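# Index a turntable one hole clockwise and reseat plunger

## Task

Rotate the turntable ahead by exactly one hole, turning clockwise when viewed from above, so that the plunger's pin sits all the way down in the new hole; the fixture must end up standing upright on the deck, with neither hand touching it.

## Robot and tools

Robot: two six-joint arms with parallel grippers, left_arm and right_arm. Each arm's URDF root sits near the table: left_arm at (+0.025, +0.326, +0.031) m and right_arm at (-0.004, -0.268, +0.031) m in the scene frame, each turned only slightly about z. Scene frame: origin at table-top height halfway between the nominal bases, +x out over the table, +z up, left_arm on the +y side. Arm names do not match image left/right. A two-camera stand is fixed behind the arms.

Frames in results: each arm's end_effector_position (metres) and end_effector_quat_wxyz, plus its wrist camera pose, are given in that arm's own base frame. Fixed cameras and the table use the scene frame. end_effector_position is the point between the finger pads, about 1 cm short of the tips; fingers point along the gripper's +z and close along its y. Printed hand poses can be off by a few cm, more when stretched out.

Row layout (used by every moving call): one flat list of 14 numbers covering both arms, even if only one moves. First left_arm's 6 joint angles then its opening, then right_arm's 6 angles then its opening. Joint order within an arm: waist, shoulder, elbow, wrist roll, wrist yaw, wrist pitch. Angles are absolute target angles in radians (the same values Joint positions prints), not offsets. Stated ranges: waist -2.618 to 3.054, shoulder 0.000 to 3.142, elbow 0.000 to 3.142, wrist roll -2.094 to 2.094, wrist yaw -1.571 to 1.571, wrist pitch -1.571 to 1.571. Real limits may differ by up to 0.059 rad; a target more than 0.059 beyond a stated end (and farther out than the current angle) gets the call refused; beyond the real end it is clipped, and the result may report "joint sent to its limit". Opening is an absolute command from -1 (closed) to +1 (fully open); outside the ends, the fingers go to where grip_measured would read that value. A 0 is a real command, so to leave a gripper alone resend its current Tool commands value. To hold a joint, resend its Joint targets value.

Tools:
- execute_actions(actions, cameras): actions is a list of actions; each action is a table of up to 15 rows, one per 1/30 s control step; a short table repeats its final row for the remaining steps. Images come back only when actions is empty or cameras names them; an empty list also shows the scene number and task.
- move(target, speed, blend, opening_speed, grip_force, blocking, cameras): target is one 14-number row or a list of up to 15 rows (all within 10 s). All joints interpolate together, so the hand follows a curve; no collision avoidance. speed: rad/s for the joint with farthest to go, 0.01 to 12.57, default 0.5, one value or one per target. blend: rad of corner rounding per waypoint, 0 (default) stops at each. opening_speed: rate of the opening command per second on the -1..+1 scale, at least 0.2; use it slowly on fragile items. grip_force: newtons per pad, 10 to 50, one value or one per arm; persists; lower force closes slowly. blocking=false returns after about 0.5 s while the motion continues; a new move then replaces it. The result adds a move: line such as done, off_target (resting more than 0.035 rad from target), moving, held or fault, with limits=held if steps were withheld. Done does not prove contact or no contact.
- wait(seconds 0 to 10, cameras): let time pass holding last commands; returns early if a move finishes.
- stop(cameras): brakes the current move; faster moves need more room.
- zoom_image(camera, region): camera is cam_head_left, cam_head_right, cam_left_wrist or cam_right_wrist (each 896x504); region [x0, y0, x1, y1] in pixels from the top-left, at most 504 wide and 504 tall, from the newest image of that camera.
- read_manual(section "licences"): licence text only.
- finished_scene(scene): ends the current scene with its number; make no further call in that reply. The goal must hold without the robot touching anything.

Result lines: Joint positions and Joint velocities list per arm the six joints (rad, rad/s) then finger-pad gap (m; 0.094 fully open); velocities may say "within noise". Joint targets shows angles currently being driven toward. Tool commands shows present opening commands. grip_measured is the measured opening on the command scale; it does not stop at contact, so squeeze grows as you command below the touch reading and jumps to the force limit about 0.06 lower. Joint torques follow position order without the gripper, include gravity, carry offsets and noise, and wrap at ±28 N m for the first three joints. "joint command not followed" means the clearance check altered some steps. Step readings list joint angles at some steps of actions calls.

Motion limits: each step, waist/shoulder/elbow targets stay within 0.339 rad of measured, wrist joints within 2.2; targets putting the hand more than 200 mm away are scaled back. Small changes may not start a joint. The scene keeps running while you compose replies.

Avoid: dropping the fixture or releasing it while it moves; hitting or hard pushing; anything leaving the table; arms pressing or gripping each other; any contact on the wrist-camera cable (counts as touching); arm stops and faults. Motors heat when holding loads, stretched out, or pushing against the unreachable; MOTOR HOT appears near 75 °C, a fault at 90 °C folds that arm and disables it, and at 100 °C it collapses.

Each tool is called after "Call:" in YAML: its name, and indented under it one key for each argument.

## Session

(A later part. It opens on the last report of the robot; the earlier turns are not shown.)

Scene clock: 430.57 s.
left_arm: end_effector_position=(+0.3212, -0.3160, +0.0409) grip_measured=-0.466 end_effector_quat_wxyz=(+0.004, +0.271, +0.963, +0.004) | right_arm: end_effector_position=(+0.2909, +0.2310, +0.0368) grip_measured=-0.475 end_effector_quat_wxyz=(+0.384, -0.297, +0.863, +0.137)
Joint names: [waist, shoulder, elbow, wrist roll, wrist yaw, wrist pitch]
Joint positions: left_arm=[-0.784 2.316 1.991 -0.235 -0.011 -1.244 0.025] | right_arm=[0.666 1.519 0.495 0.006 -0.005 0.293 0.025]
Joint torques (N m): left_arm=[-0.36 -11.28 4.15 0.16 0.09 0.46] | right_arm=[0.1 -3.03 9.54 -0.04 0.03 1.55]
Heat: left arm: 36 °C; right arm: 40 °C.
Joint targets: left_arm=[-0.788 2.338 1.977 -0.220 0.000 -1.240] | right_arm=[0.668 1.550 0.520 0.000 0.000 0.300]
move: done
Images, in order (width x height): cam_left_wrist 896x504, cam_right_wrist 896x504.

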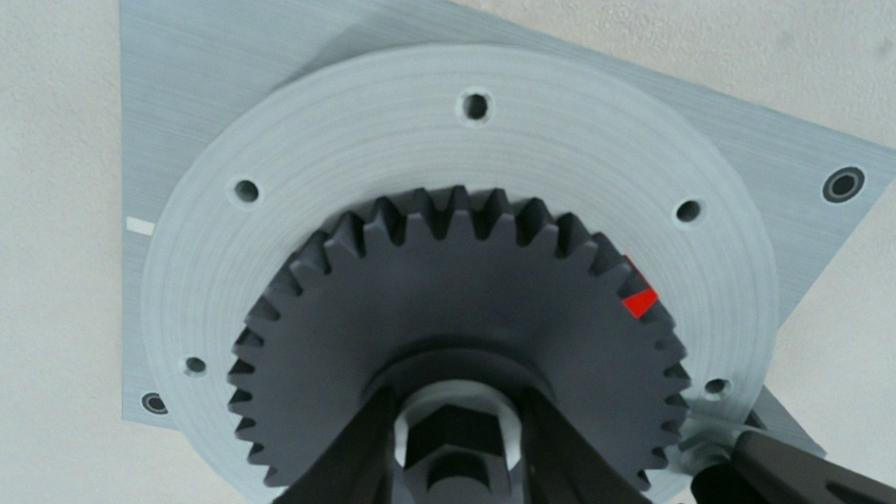

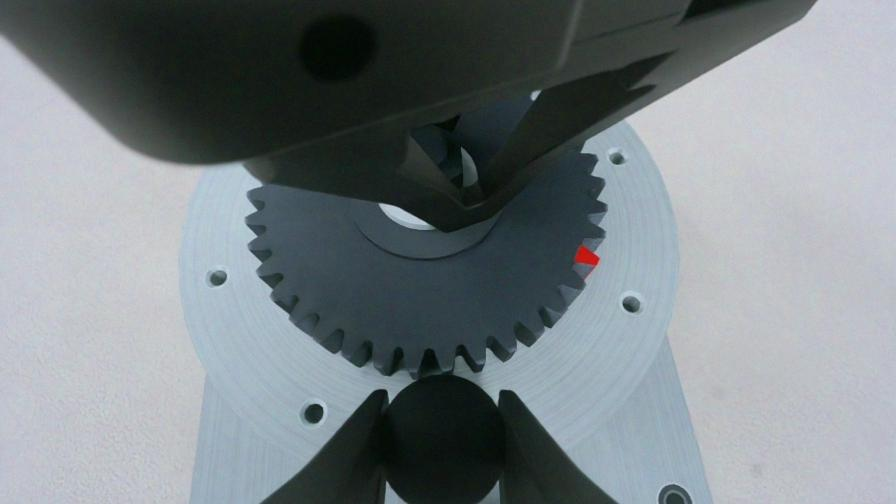

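Call:
move:
  target:
    - [-0.788,2.338,1.977,-0.43,0,-1.24,1,0.668,1.55,0.52,0,0,0.3,-1]
    - [-0.788,2.338,1.977,-0.43,0,-1.24,1,0.668,1.55,0.52,0,0,0.3,-1]
    - [-0.788,2.32,2.10,-0.6,0,-1.36,1,0.668,1.5,0.52,0,0,0.32,-1]
    - [-0.788,2.32,2.10,-1.48,0,-1.36,1,0.668,1.36,0.52,0,0,0.40,-1]
    - [-0.788,2.338,1.98,-1.48,0,-1.24,1,0.668,1.36,0.52,0,0,0.40,-1]
  speed: [0.3,0.3,0.3,0.5,0.2]
  cameras: ["cam_left_wrist","cam_right_wrist"]

Scene clock: 451.07 s.
left_arm: end_effector_position=(+0.3182, -0.3158, +0.0380) grip_measured=+0.999 end_effector_quat_wxyz=(-0.004, -0.336, +0.942, +0.008) | right_arm: end_effector_position=(+0.2833, +0.2251, +0.0410) grip_measured=-0.475 end_effector_quat_wxyz=(+0.375, -0.298, +0.868, +0.134)
Joint names: [waist, shoulder, elbow, wrist roll, wrist yaw, wrist pitch]
Joint positions: left_arm=[-0.784 2.329 2.003 -1.469 0 -1.262 0.094] | right_arm=[0.666 1.462 0.49 0.007 -0.005 0.22 0.025]
Joint torques (N m): left_arm=[-0.36 -12.6 3.48 -0.11 -0.01 0.62] | right_arm=[0.09 -13.24 10.21 -0.06 0.03 3.09]
Heat: left arm: 37 °C; right arm: 42 °C.
Joint targets: left_arm=[-0.788 2.338 1.980 -1.480 0.000 -1.240] | right_arm=[0.668 1.360 0.520 0.000 0.000 0.400]
move: off_target (right_arm); right_arm: the wrist pitch is farthest, 0.180 rad from its target
Images, in order (width x height): cam_left_wrist 896x504, cam_right_wrist 896x504.

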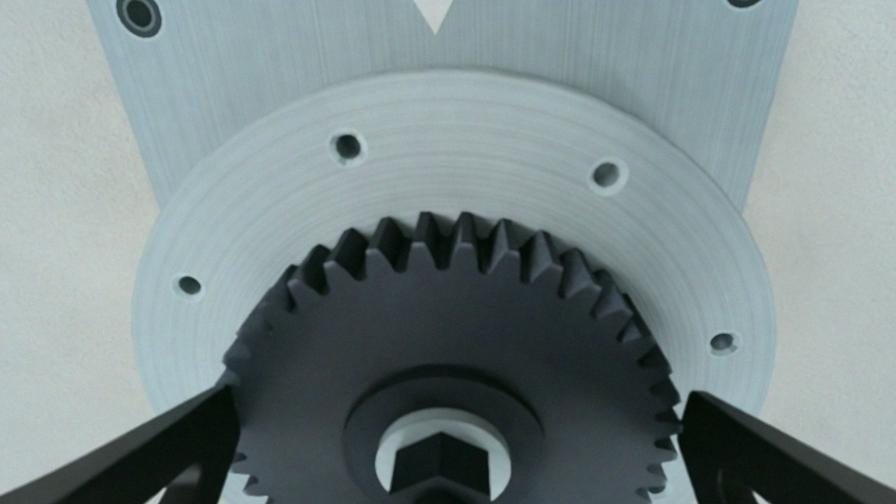

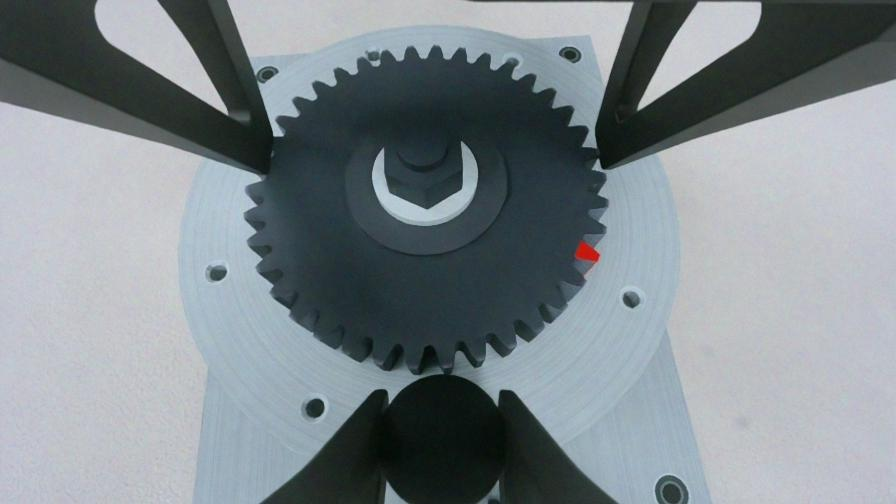

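Call:
move:
  target:
    - [-0.788,2.338,1.98,-1.48,0,-1.24,-1,0.668,1.36,0.52,0,0,0.40,-1]
    - [-0.788,2.338,1.98,-1.48,0,-1.24,-1,0.668,1.36,0.52,0,0,0.40,-1]
    - [-0.788,2.338,1.98,-1.27,0,-1.24,-1,0.668,1.36,0.52,0,0,0.40,-1]
  speed: 0.12
  opening_speed: 0.6
  cameras: ["cam_left_wrist","cam_right_wrist"]

Scene clock: 474.77 s.
left_arm: end_effector_position=(+0.3251, -0.3085, +0.0406) grip_measured=-0.994 end_effector_quat_wxyz=(+0.014, -0.248, +0.969, +0.017) | right_arm: end_effector_position=(+0.2829, +0.2248, +0.0412) grip_measured=-0.475 end_effector_quat_wxyz=(+0.374, -0.298, +0.868, +0.133)
Joint names: [waist, shoulder, elbow, wrist roll, wrist yaw, wrist pitch]
Joint positions: left_arm=[-0.778 2.324 2.003 -1.28 -0.042 -1.264 0] | right_arm=[0.666 1.46 0.49 0.007 -0.005 0.216 0.025]
Joint torques (N m): left_arm=[-0.81 -12.08 3.49 0.11 0.36 0.68] | right_arm=[0.12 -13.03 10.19 -0.05 0.03 3.12]
Heat: left arm: 36 °C; right arm: 53 °C.
Joint targets: left_arm=[-0.788 2.338 1.980 -1.270 0.000 -1.240] | right_arm=[0.668 1.360 0.520 0.000 0.000 0.400]
move: off_target (left_arm, right_arm); left_arm: the wrist yaw is farthest, 0.042 rad from its target; right_arm: the wrist pitch is farthest, 0.184 rad from its target
Images, in order (width x height): cam_left_wrist 896x504, cam_right_wrist 896x504.

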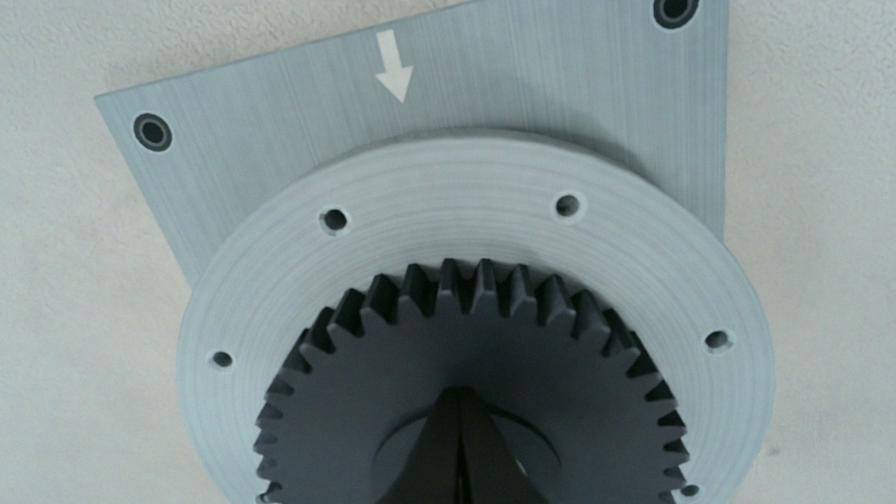

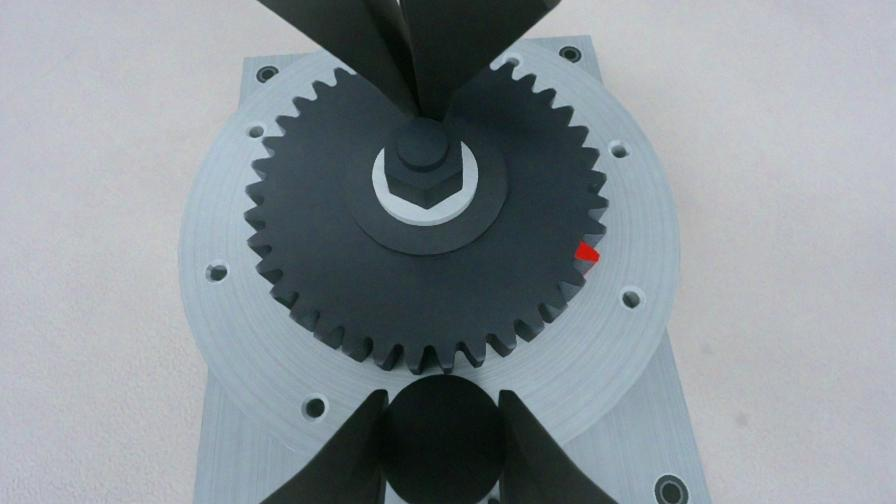

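Call:
move:
  target:
    - [-0.788,2.32,2.12,-1.28,0,-1.38,-1,0.668,1.36,0.52,0,0,0.40,-1]
    - [-0.81,2.32,2.10,-1.50,0,-1.36,1,0.668,1.36,0.52,0,0,0.40,-1]
    - [-0.81,2.32,2.10,-1.50,0,-1.36,1,0.668,1.36,0.52,0,0,0.40,-1]
    - [-0.812,2.336,1.983,-1.50,0,-1.24,1,0.668,1.36,0.52,0,0,0.40,-1]
  speed: 0.3
  cameras: ["cam_left_wrist","cam_right_wrist"]

Scene clock: 493.30 s.
left_arm: end_effector_position=(+0.3139, -0.3207, +0.0643) grip_measured=-0.994 end_effector_quat_wxyz=(-0.003, -0.310, +0.951, +0.007) | right_arm: end_effector_position=(+0.2829, +0.2248, +0.0412) grip_measured=-0.475 end_effector_quat_wxyz=(+0.374, -0.298, +0.868, +0.133)
Joint names: [waist, shoulder, elbow, wrist roll, wrist yaw, wrist pitch]
Joint positions: left_arm=[-0.799 2.324 2.097 -1.429 -0.001 -1.36 0] | right_arm=[0.666 1.46 0.49 0.007 -0.005 0.216 0.025]
Joint torques (N m): left_arm=[-0.02 -13.39 5.14 0.03 0 0.37] | right_arm=[0.18 -13.05 10.21 -0.06 0.04 3.13]
Heat: left arm: 35 °C; right arm: 56 °C.
Joint targets: left_arm=[-0.799 2.324 2.097 -1.427 -0.001 -1.360] | right_arm=[0.668 1.360 0.520 0.000 0.000 0.400]
Tool commands: left_gripper/opening=-1.0 right_gripper/opening=-1.0
move: held (left_arm; a check stopped the path), off_target (right_arm); path passed 1 of 4 targets; target 2's new numbers were not sent; limits=held; left_arm: the wrist pitch is farthest, 0.120 rad from its target; right_arm: the wrist pitch is farthest, 0.184 rad from its target
joint command not followed: on one or more control steps a check withheld the commanded joint targets of the left arm, and it was not sent them on those steps.
cause: the commanded joint targets, or the way to them, would bring a part of the robot too close to another arm (this arm's wrist (the part past the wrist yaw) and the right arm's wrist camera, at the place that arm is still heading or pushing toward).
Images, in order (width x height): cam_left_wrist 896x504, cam_right_wrist 896x504.

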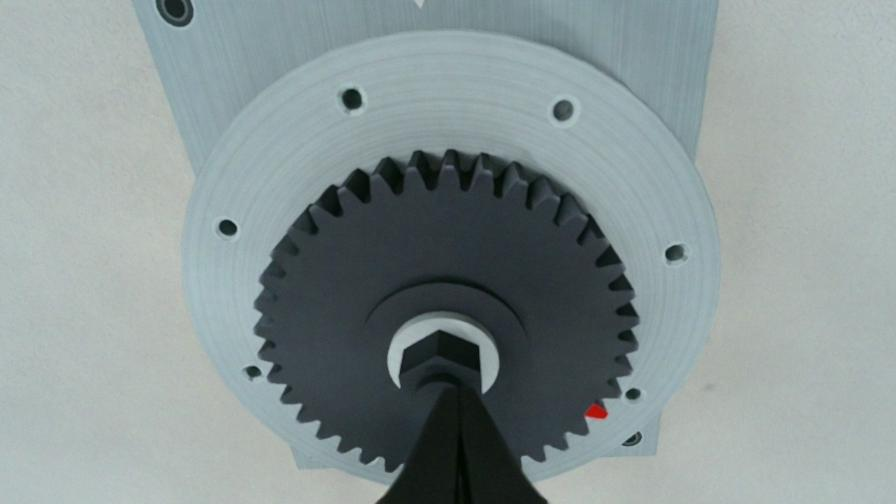

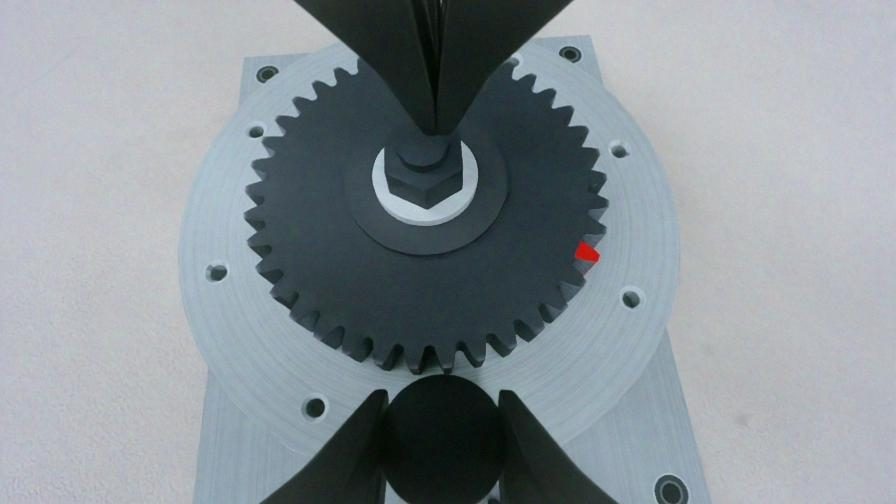

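Call:
move:
  target:
    - [-0.799,2.324,2.097,-1.429,0,-1.36,1,0.668,1.41,0.40,0,0,0.62,-1]
    - [-0.812,2.32,2.10,-1.50,0,-1.36,1,0.668,1.41,0.40,0,0,0.62,-1]
    - [-0.812,2.336,1.983,-1.50,0,-1.24,1,0.668,1.41,0.40,0,0,0.62,-1]
  speed: 0.2
  cameras: ["cam_left_wrist","cam_right_wrist"]

Scene clock: 505.37 s.
left_arm: end_effector_position=(+0.3128, -0.3239, +0.0395) grip_measured=+0.999 end_effector_quat_wxyz=(-0.001, -0.335, +0.942, +0.003) | right_arm: end_effector_position=(+0.2803, +0.2227, +0.0406) grip_measured=-0.475 end_effector_quat_wxyz=(+0.417, -0.291, +0.848, +0.148)
Joint names: [waist, shoulder, elbow, wrist roll, wrist yaw, wrist pitch]
Joint positions: left_arm=[-0.805 2.324 1.999 -1.488 0 -1.252 0.094] | right_arm=[0.666 1.46 0.38 0.007 -0.005 0.426 0.025]
Joint torques (N m): left_arm=[-0.62 -12.31 3.96 -0.11 0 0.53] | right_arm=[0.09 -8.61 8.84 -0.06 0.04 3.32]
Heat: left arm: 35 °C; right arm: 57 °C.
Joint targets: left_arm=[-0.812 2.336 1.983 -1.500 0.000 -1.240] | right_arm=[0.668 1.410 0.400 0.000 0.000 0.620]
move: off_target (right_arm); right_arm: the wrist pitch is farthest, 0.194 rad from its target
Images, in order (width x height): cam_left_wrist 896x504, cam_right_wrist 896x504.

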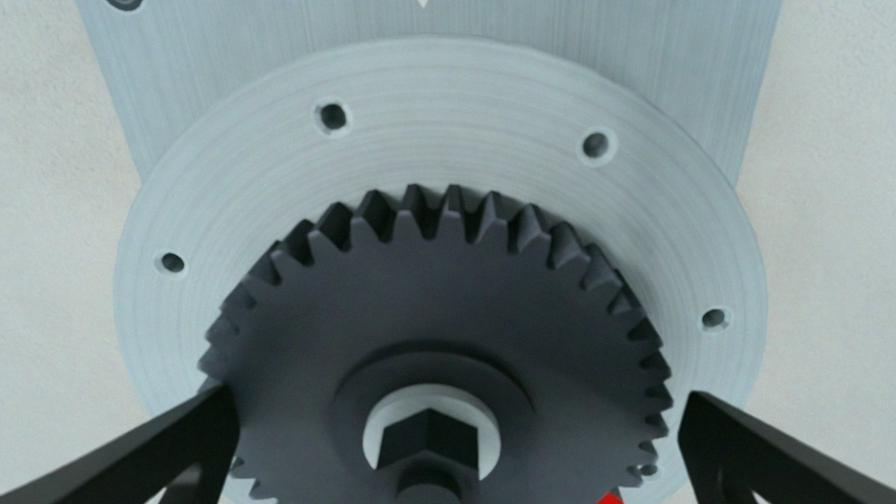

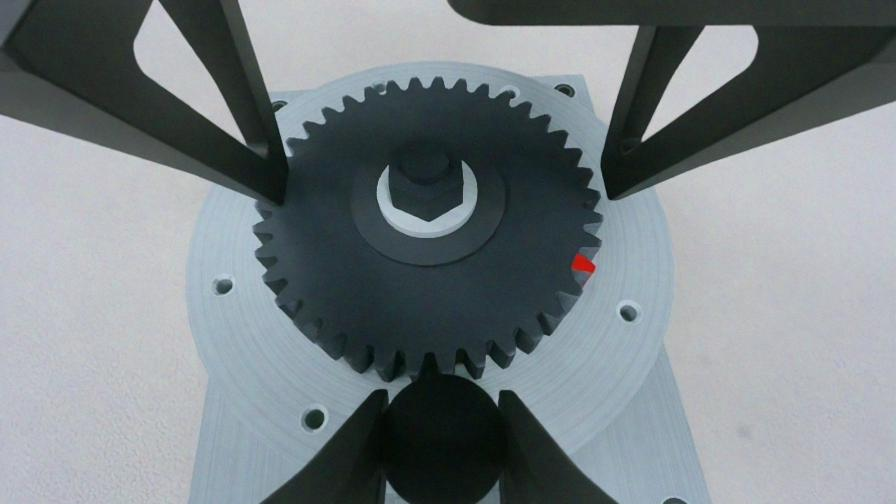

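Call:
move:
  target:
    - [-0.812,2.336,1.983,-1.5,0,-1.24,-1,0.668,1.38,0.40,0,0,0.62,-1]
    - [-0.812,2.336,1.983,-1.5,0,-1.24,-1,0.668,1.38,0.40,0,0,0.62,-1]
    - [-0.812,2.336,1.983,-1.3,0,-1.24,-1,0.668,1.38,0.40,0,0,0.62,-1]
  speed: 0.12
  opening_speed: 0.6
  cameras: ["cam_left_wrist","cam_right_wrist"]

Scene clock: 517.43 s.
left_arm: end_effector_position=(+0.3094, -0.3206, +0.0409) grip_measured=-0.466 end_effector_quat_wxyz=(-0.006, -0.252, +0.968, +0.010) | right_arm: end_effector_position=(+0.2803, +0.2226, +0.0406) grip_measured=-0.475 end_effector_quat_wxyz=(+0.417, -0.291, +0.848, +0.148)
Joint names: [waist, shoulder, elbow, wrist roll, wrist yaw, wrist pitch]
Joint positions: left_arm=[-0.805 2.321 1.999 -1.315 0.001 -1.272 0.025] | right_arm=[0.666 1.46 0.38 0.007 -0.005 0.426 0.025]
Joint torques (N m): left_arm=[-0.59 -11.9 3.93 0.15 -0.01 0.74] | right_arm=[0.1 -11.07 8.84 -0.05 0.03 3.3]
Heat: left arm: 36 °C; right arm: 58 °C.
Joint targets: left_arm=[-0.812 2.336 1.983 -1.300 0.000 -1.240] | right_arm=[0.668 1.380 0.400 0.000 0.000 0.620]
move: off_target (right_arm); right_arm: the wrist pitch is farthest, 0.194 rad from its target
Images, in order (width x height): cam_left_wrist 896x504, cam_right_wrist 896x504.

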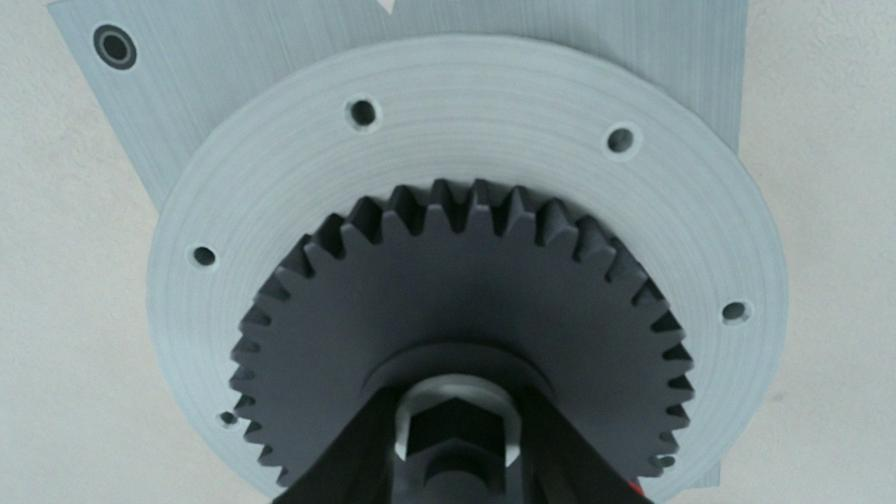

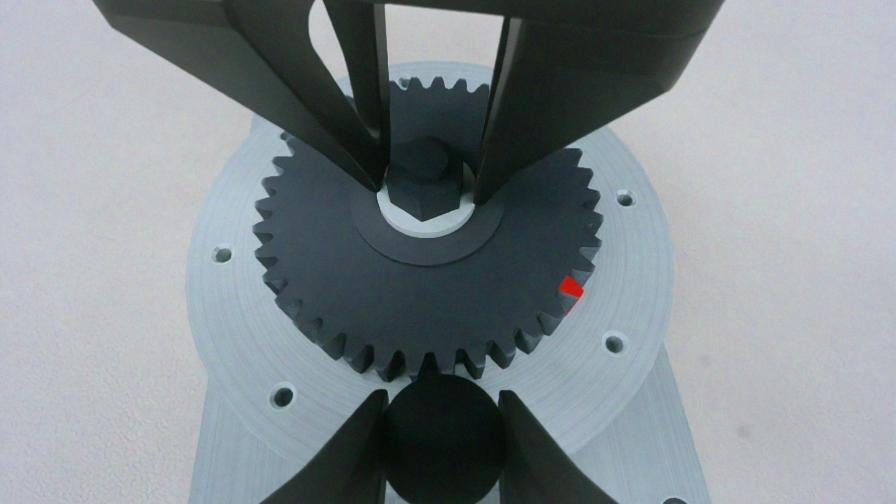

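Call:
move:
  target:
    - [-0.812,2.336,1.983,-1.2,0,-1.24,-1,0.668,1.38,0.40,0,0,0.62,-1]
    - [-0.812,2.336,1.983,-1.2,0,-1.24,-1,0.668,1.56,0.45,0,0,0.45,-1]
  speed: 0.12
  cameras: ["cam_left_wrist","cam_right_wrist"]

Scene clock: 530.30 s.
left_arm: end_effector_position=(+0.3158, -0.3170, +0.0410) grip_measured=-0.467 end_effector_quat_wxyz=(+0.011, -0.201, +0.979, +0.016) | right_arm: end_effector_position=(+0.2858, +0.2269, +0.0326) grip_measured=-0.475 end_effector_quat_wxyz=(+0.406, -0.293, +0.854, +0.144)
Joint names: [waist, shoulder, elbow, wrist roll, wrist yaw, wrist pitch]
Joint positions: left_arm=[-0.804 2.321 1.999 -1.21 -0.036 -1.264 0.025] | right_arm=[0.666 1.52 0.415 0.007 -0.005 0.425 0.025]
Joint torques (N m): left_arm=[-0.68 -11.9 3.95 0.12 0.31 0.68] | right_arm=[0.14 -2.1 10.21 -0.04 0.03 1.77]
Heat: left arm: 38 °C; right arm: 59 °C.
Joint targets: left_arm=[-0.812 2.336 1.983 -1.200 0.000 -1.240] | right_arm=[0.668 1.560 0.450 0.000 0.000 0.450]
move: off_target (left_arm, right_arm); left_arm: the wrist yaw is farthest, 0.036 rad from its target; right_arm: the shoulder is farthest, 0.040 rad from its target
Images, in order (width x height): cam_left_wrist 896x504, cam_right_wrist 896x504.

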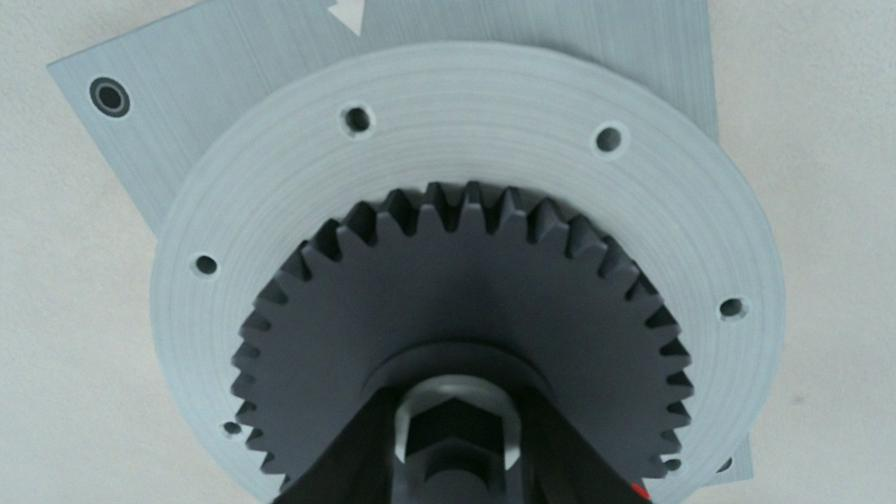

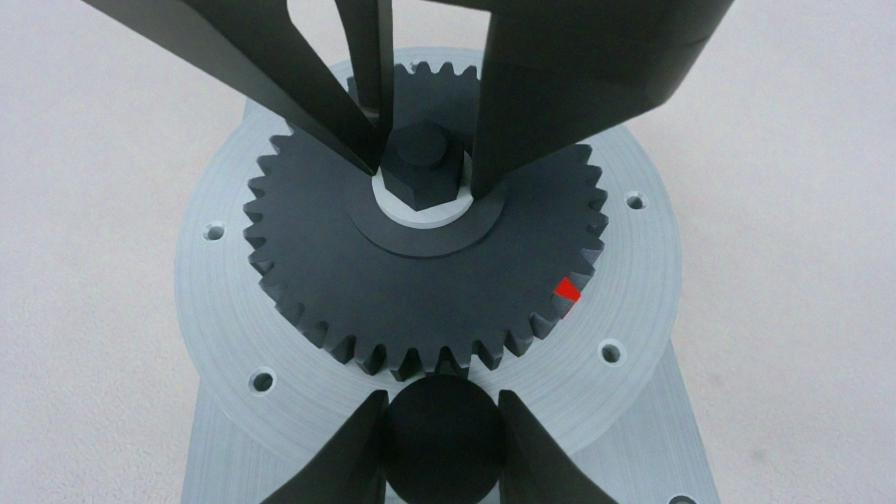

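Call:
move:
  target:
    - [-0.804,2.336,1.999,-1.21,-0.036,-1.25,-1,0.668,1.535,0.43,0,0,0.43,1]
    - [-0.804,2.336,1.999,-1.21,-0.036,-1.25,1,0.668,1.535,0.43,0,0,0.43,1]
    - [-0.804,2.31,2.17,-1.21,0,-1.42,1,0.668,1.03,0.18,0,0,0.36,1]
    - [-0.55,1.8,1.7,-1.21,0,-1.42,1,0.668,1.03,0.18,0,0,0.36,1]
  speed: 0.5
  cameras: ["all"]

Call:
zoom_image:
  camera: "cam_right_wrist"
  region: [220, 50, 680, 450]

Scene clock: 548.87 s.
left_arm: end_effector_position=(+0.2977, -0.1822, +0.1585) grip_measured=+0.999 end_effector_quat_wxyz=(+0.017, -0.323, +0.946, -0.023) | right_arm: end_effector_position=(+0.2462, +0.1958, +0.0833) grip_measured=+0.998 end_effector_quat_wxyz=(+0.485, -0.279, +0.811, +0.172)
Joint names: [waist, shoulder, elbow, wrist roll, wrist yaw, wrist pitch]
Joint positions: left_arm=[-0.551 1.82 1.716 -1.21 0.002 -1.41 0.094] | right_arm=[0.666 1.045 0.189 0.007 -0.005 0.366 0.094]
Joint torques (N m): left_arm=[0.06 -10.92 4 0.01 -0.02 0.41] | right_arm=[0.14 -2.99 7.08 -0.05 0.04 1.63]
Heat: left arm: 39 °C; right arm: 51 °C.
Joint targets: left_arm=[-0.550 1.800 1.700 -1.210 0.000 -1.420] | right_arm=[0.668 1.030 0.180 0.000 0.000 0.360]
move: done

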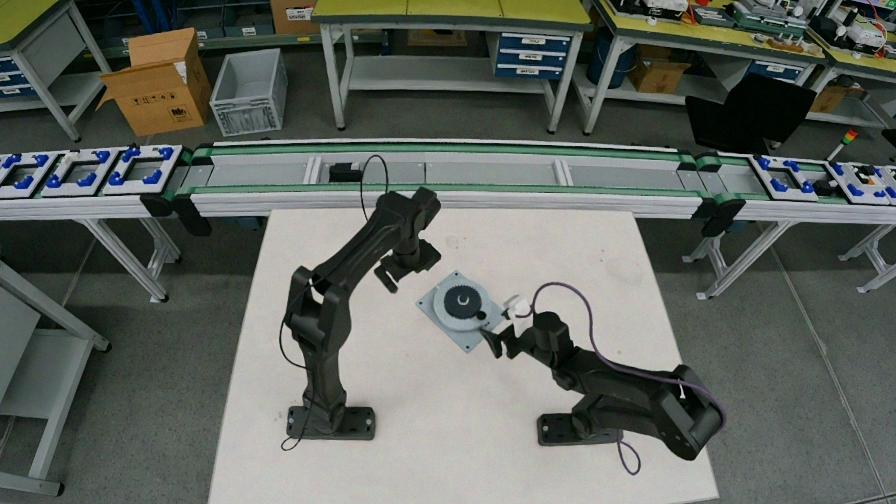

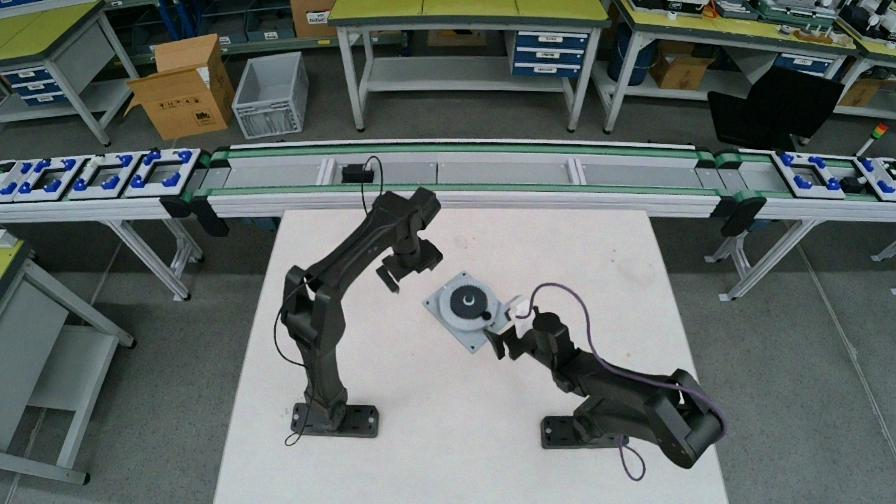

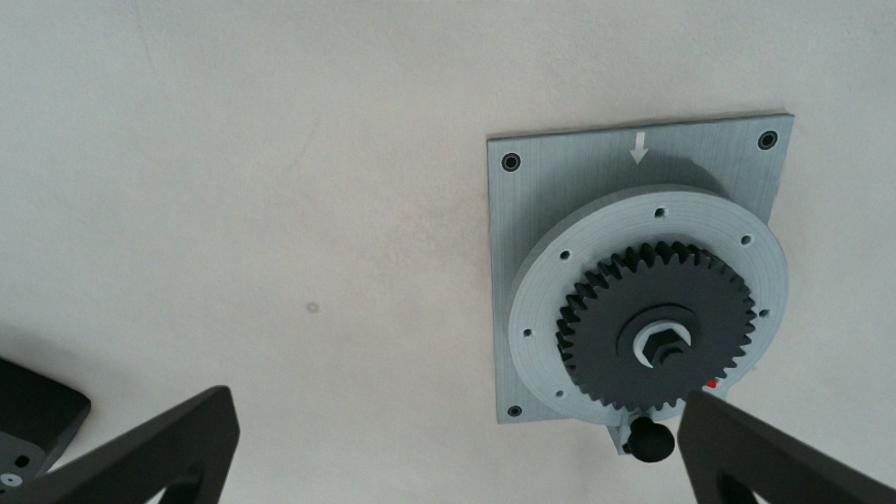

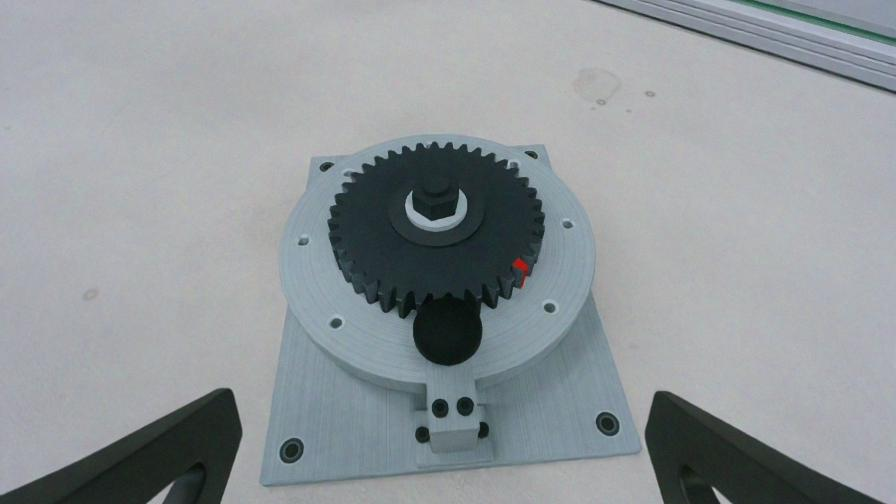

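Scaled by 1.096 from the camera's 896x504 image, which has a finer 1280x720 frame.

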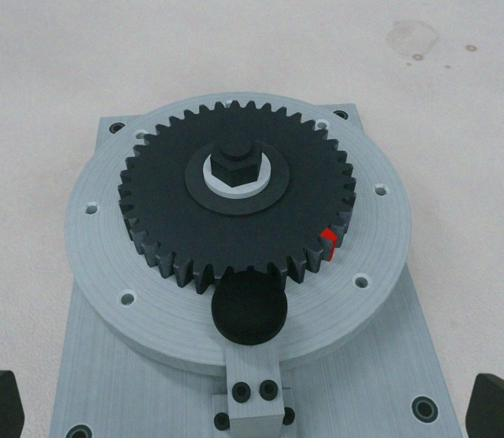

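Call:
finished_scene:
  scene: 2

The scene is finished: the task was done.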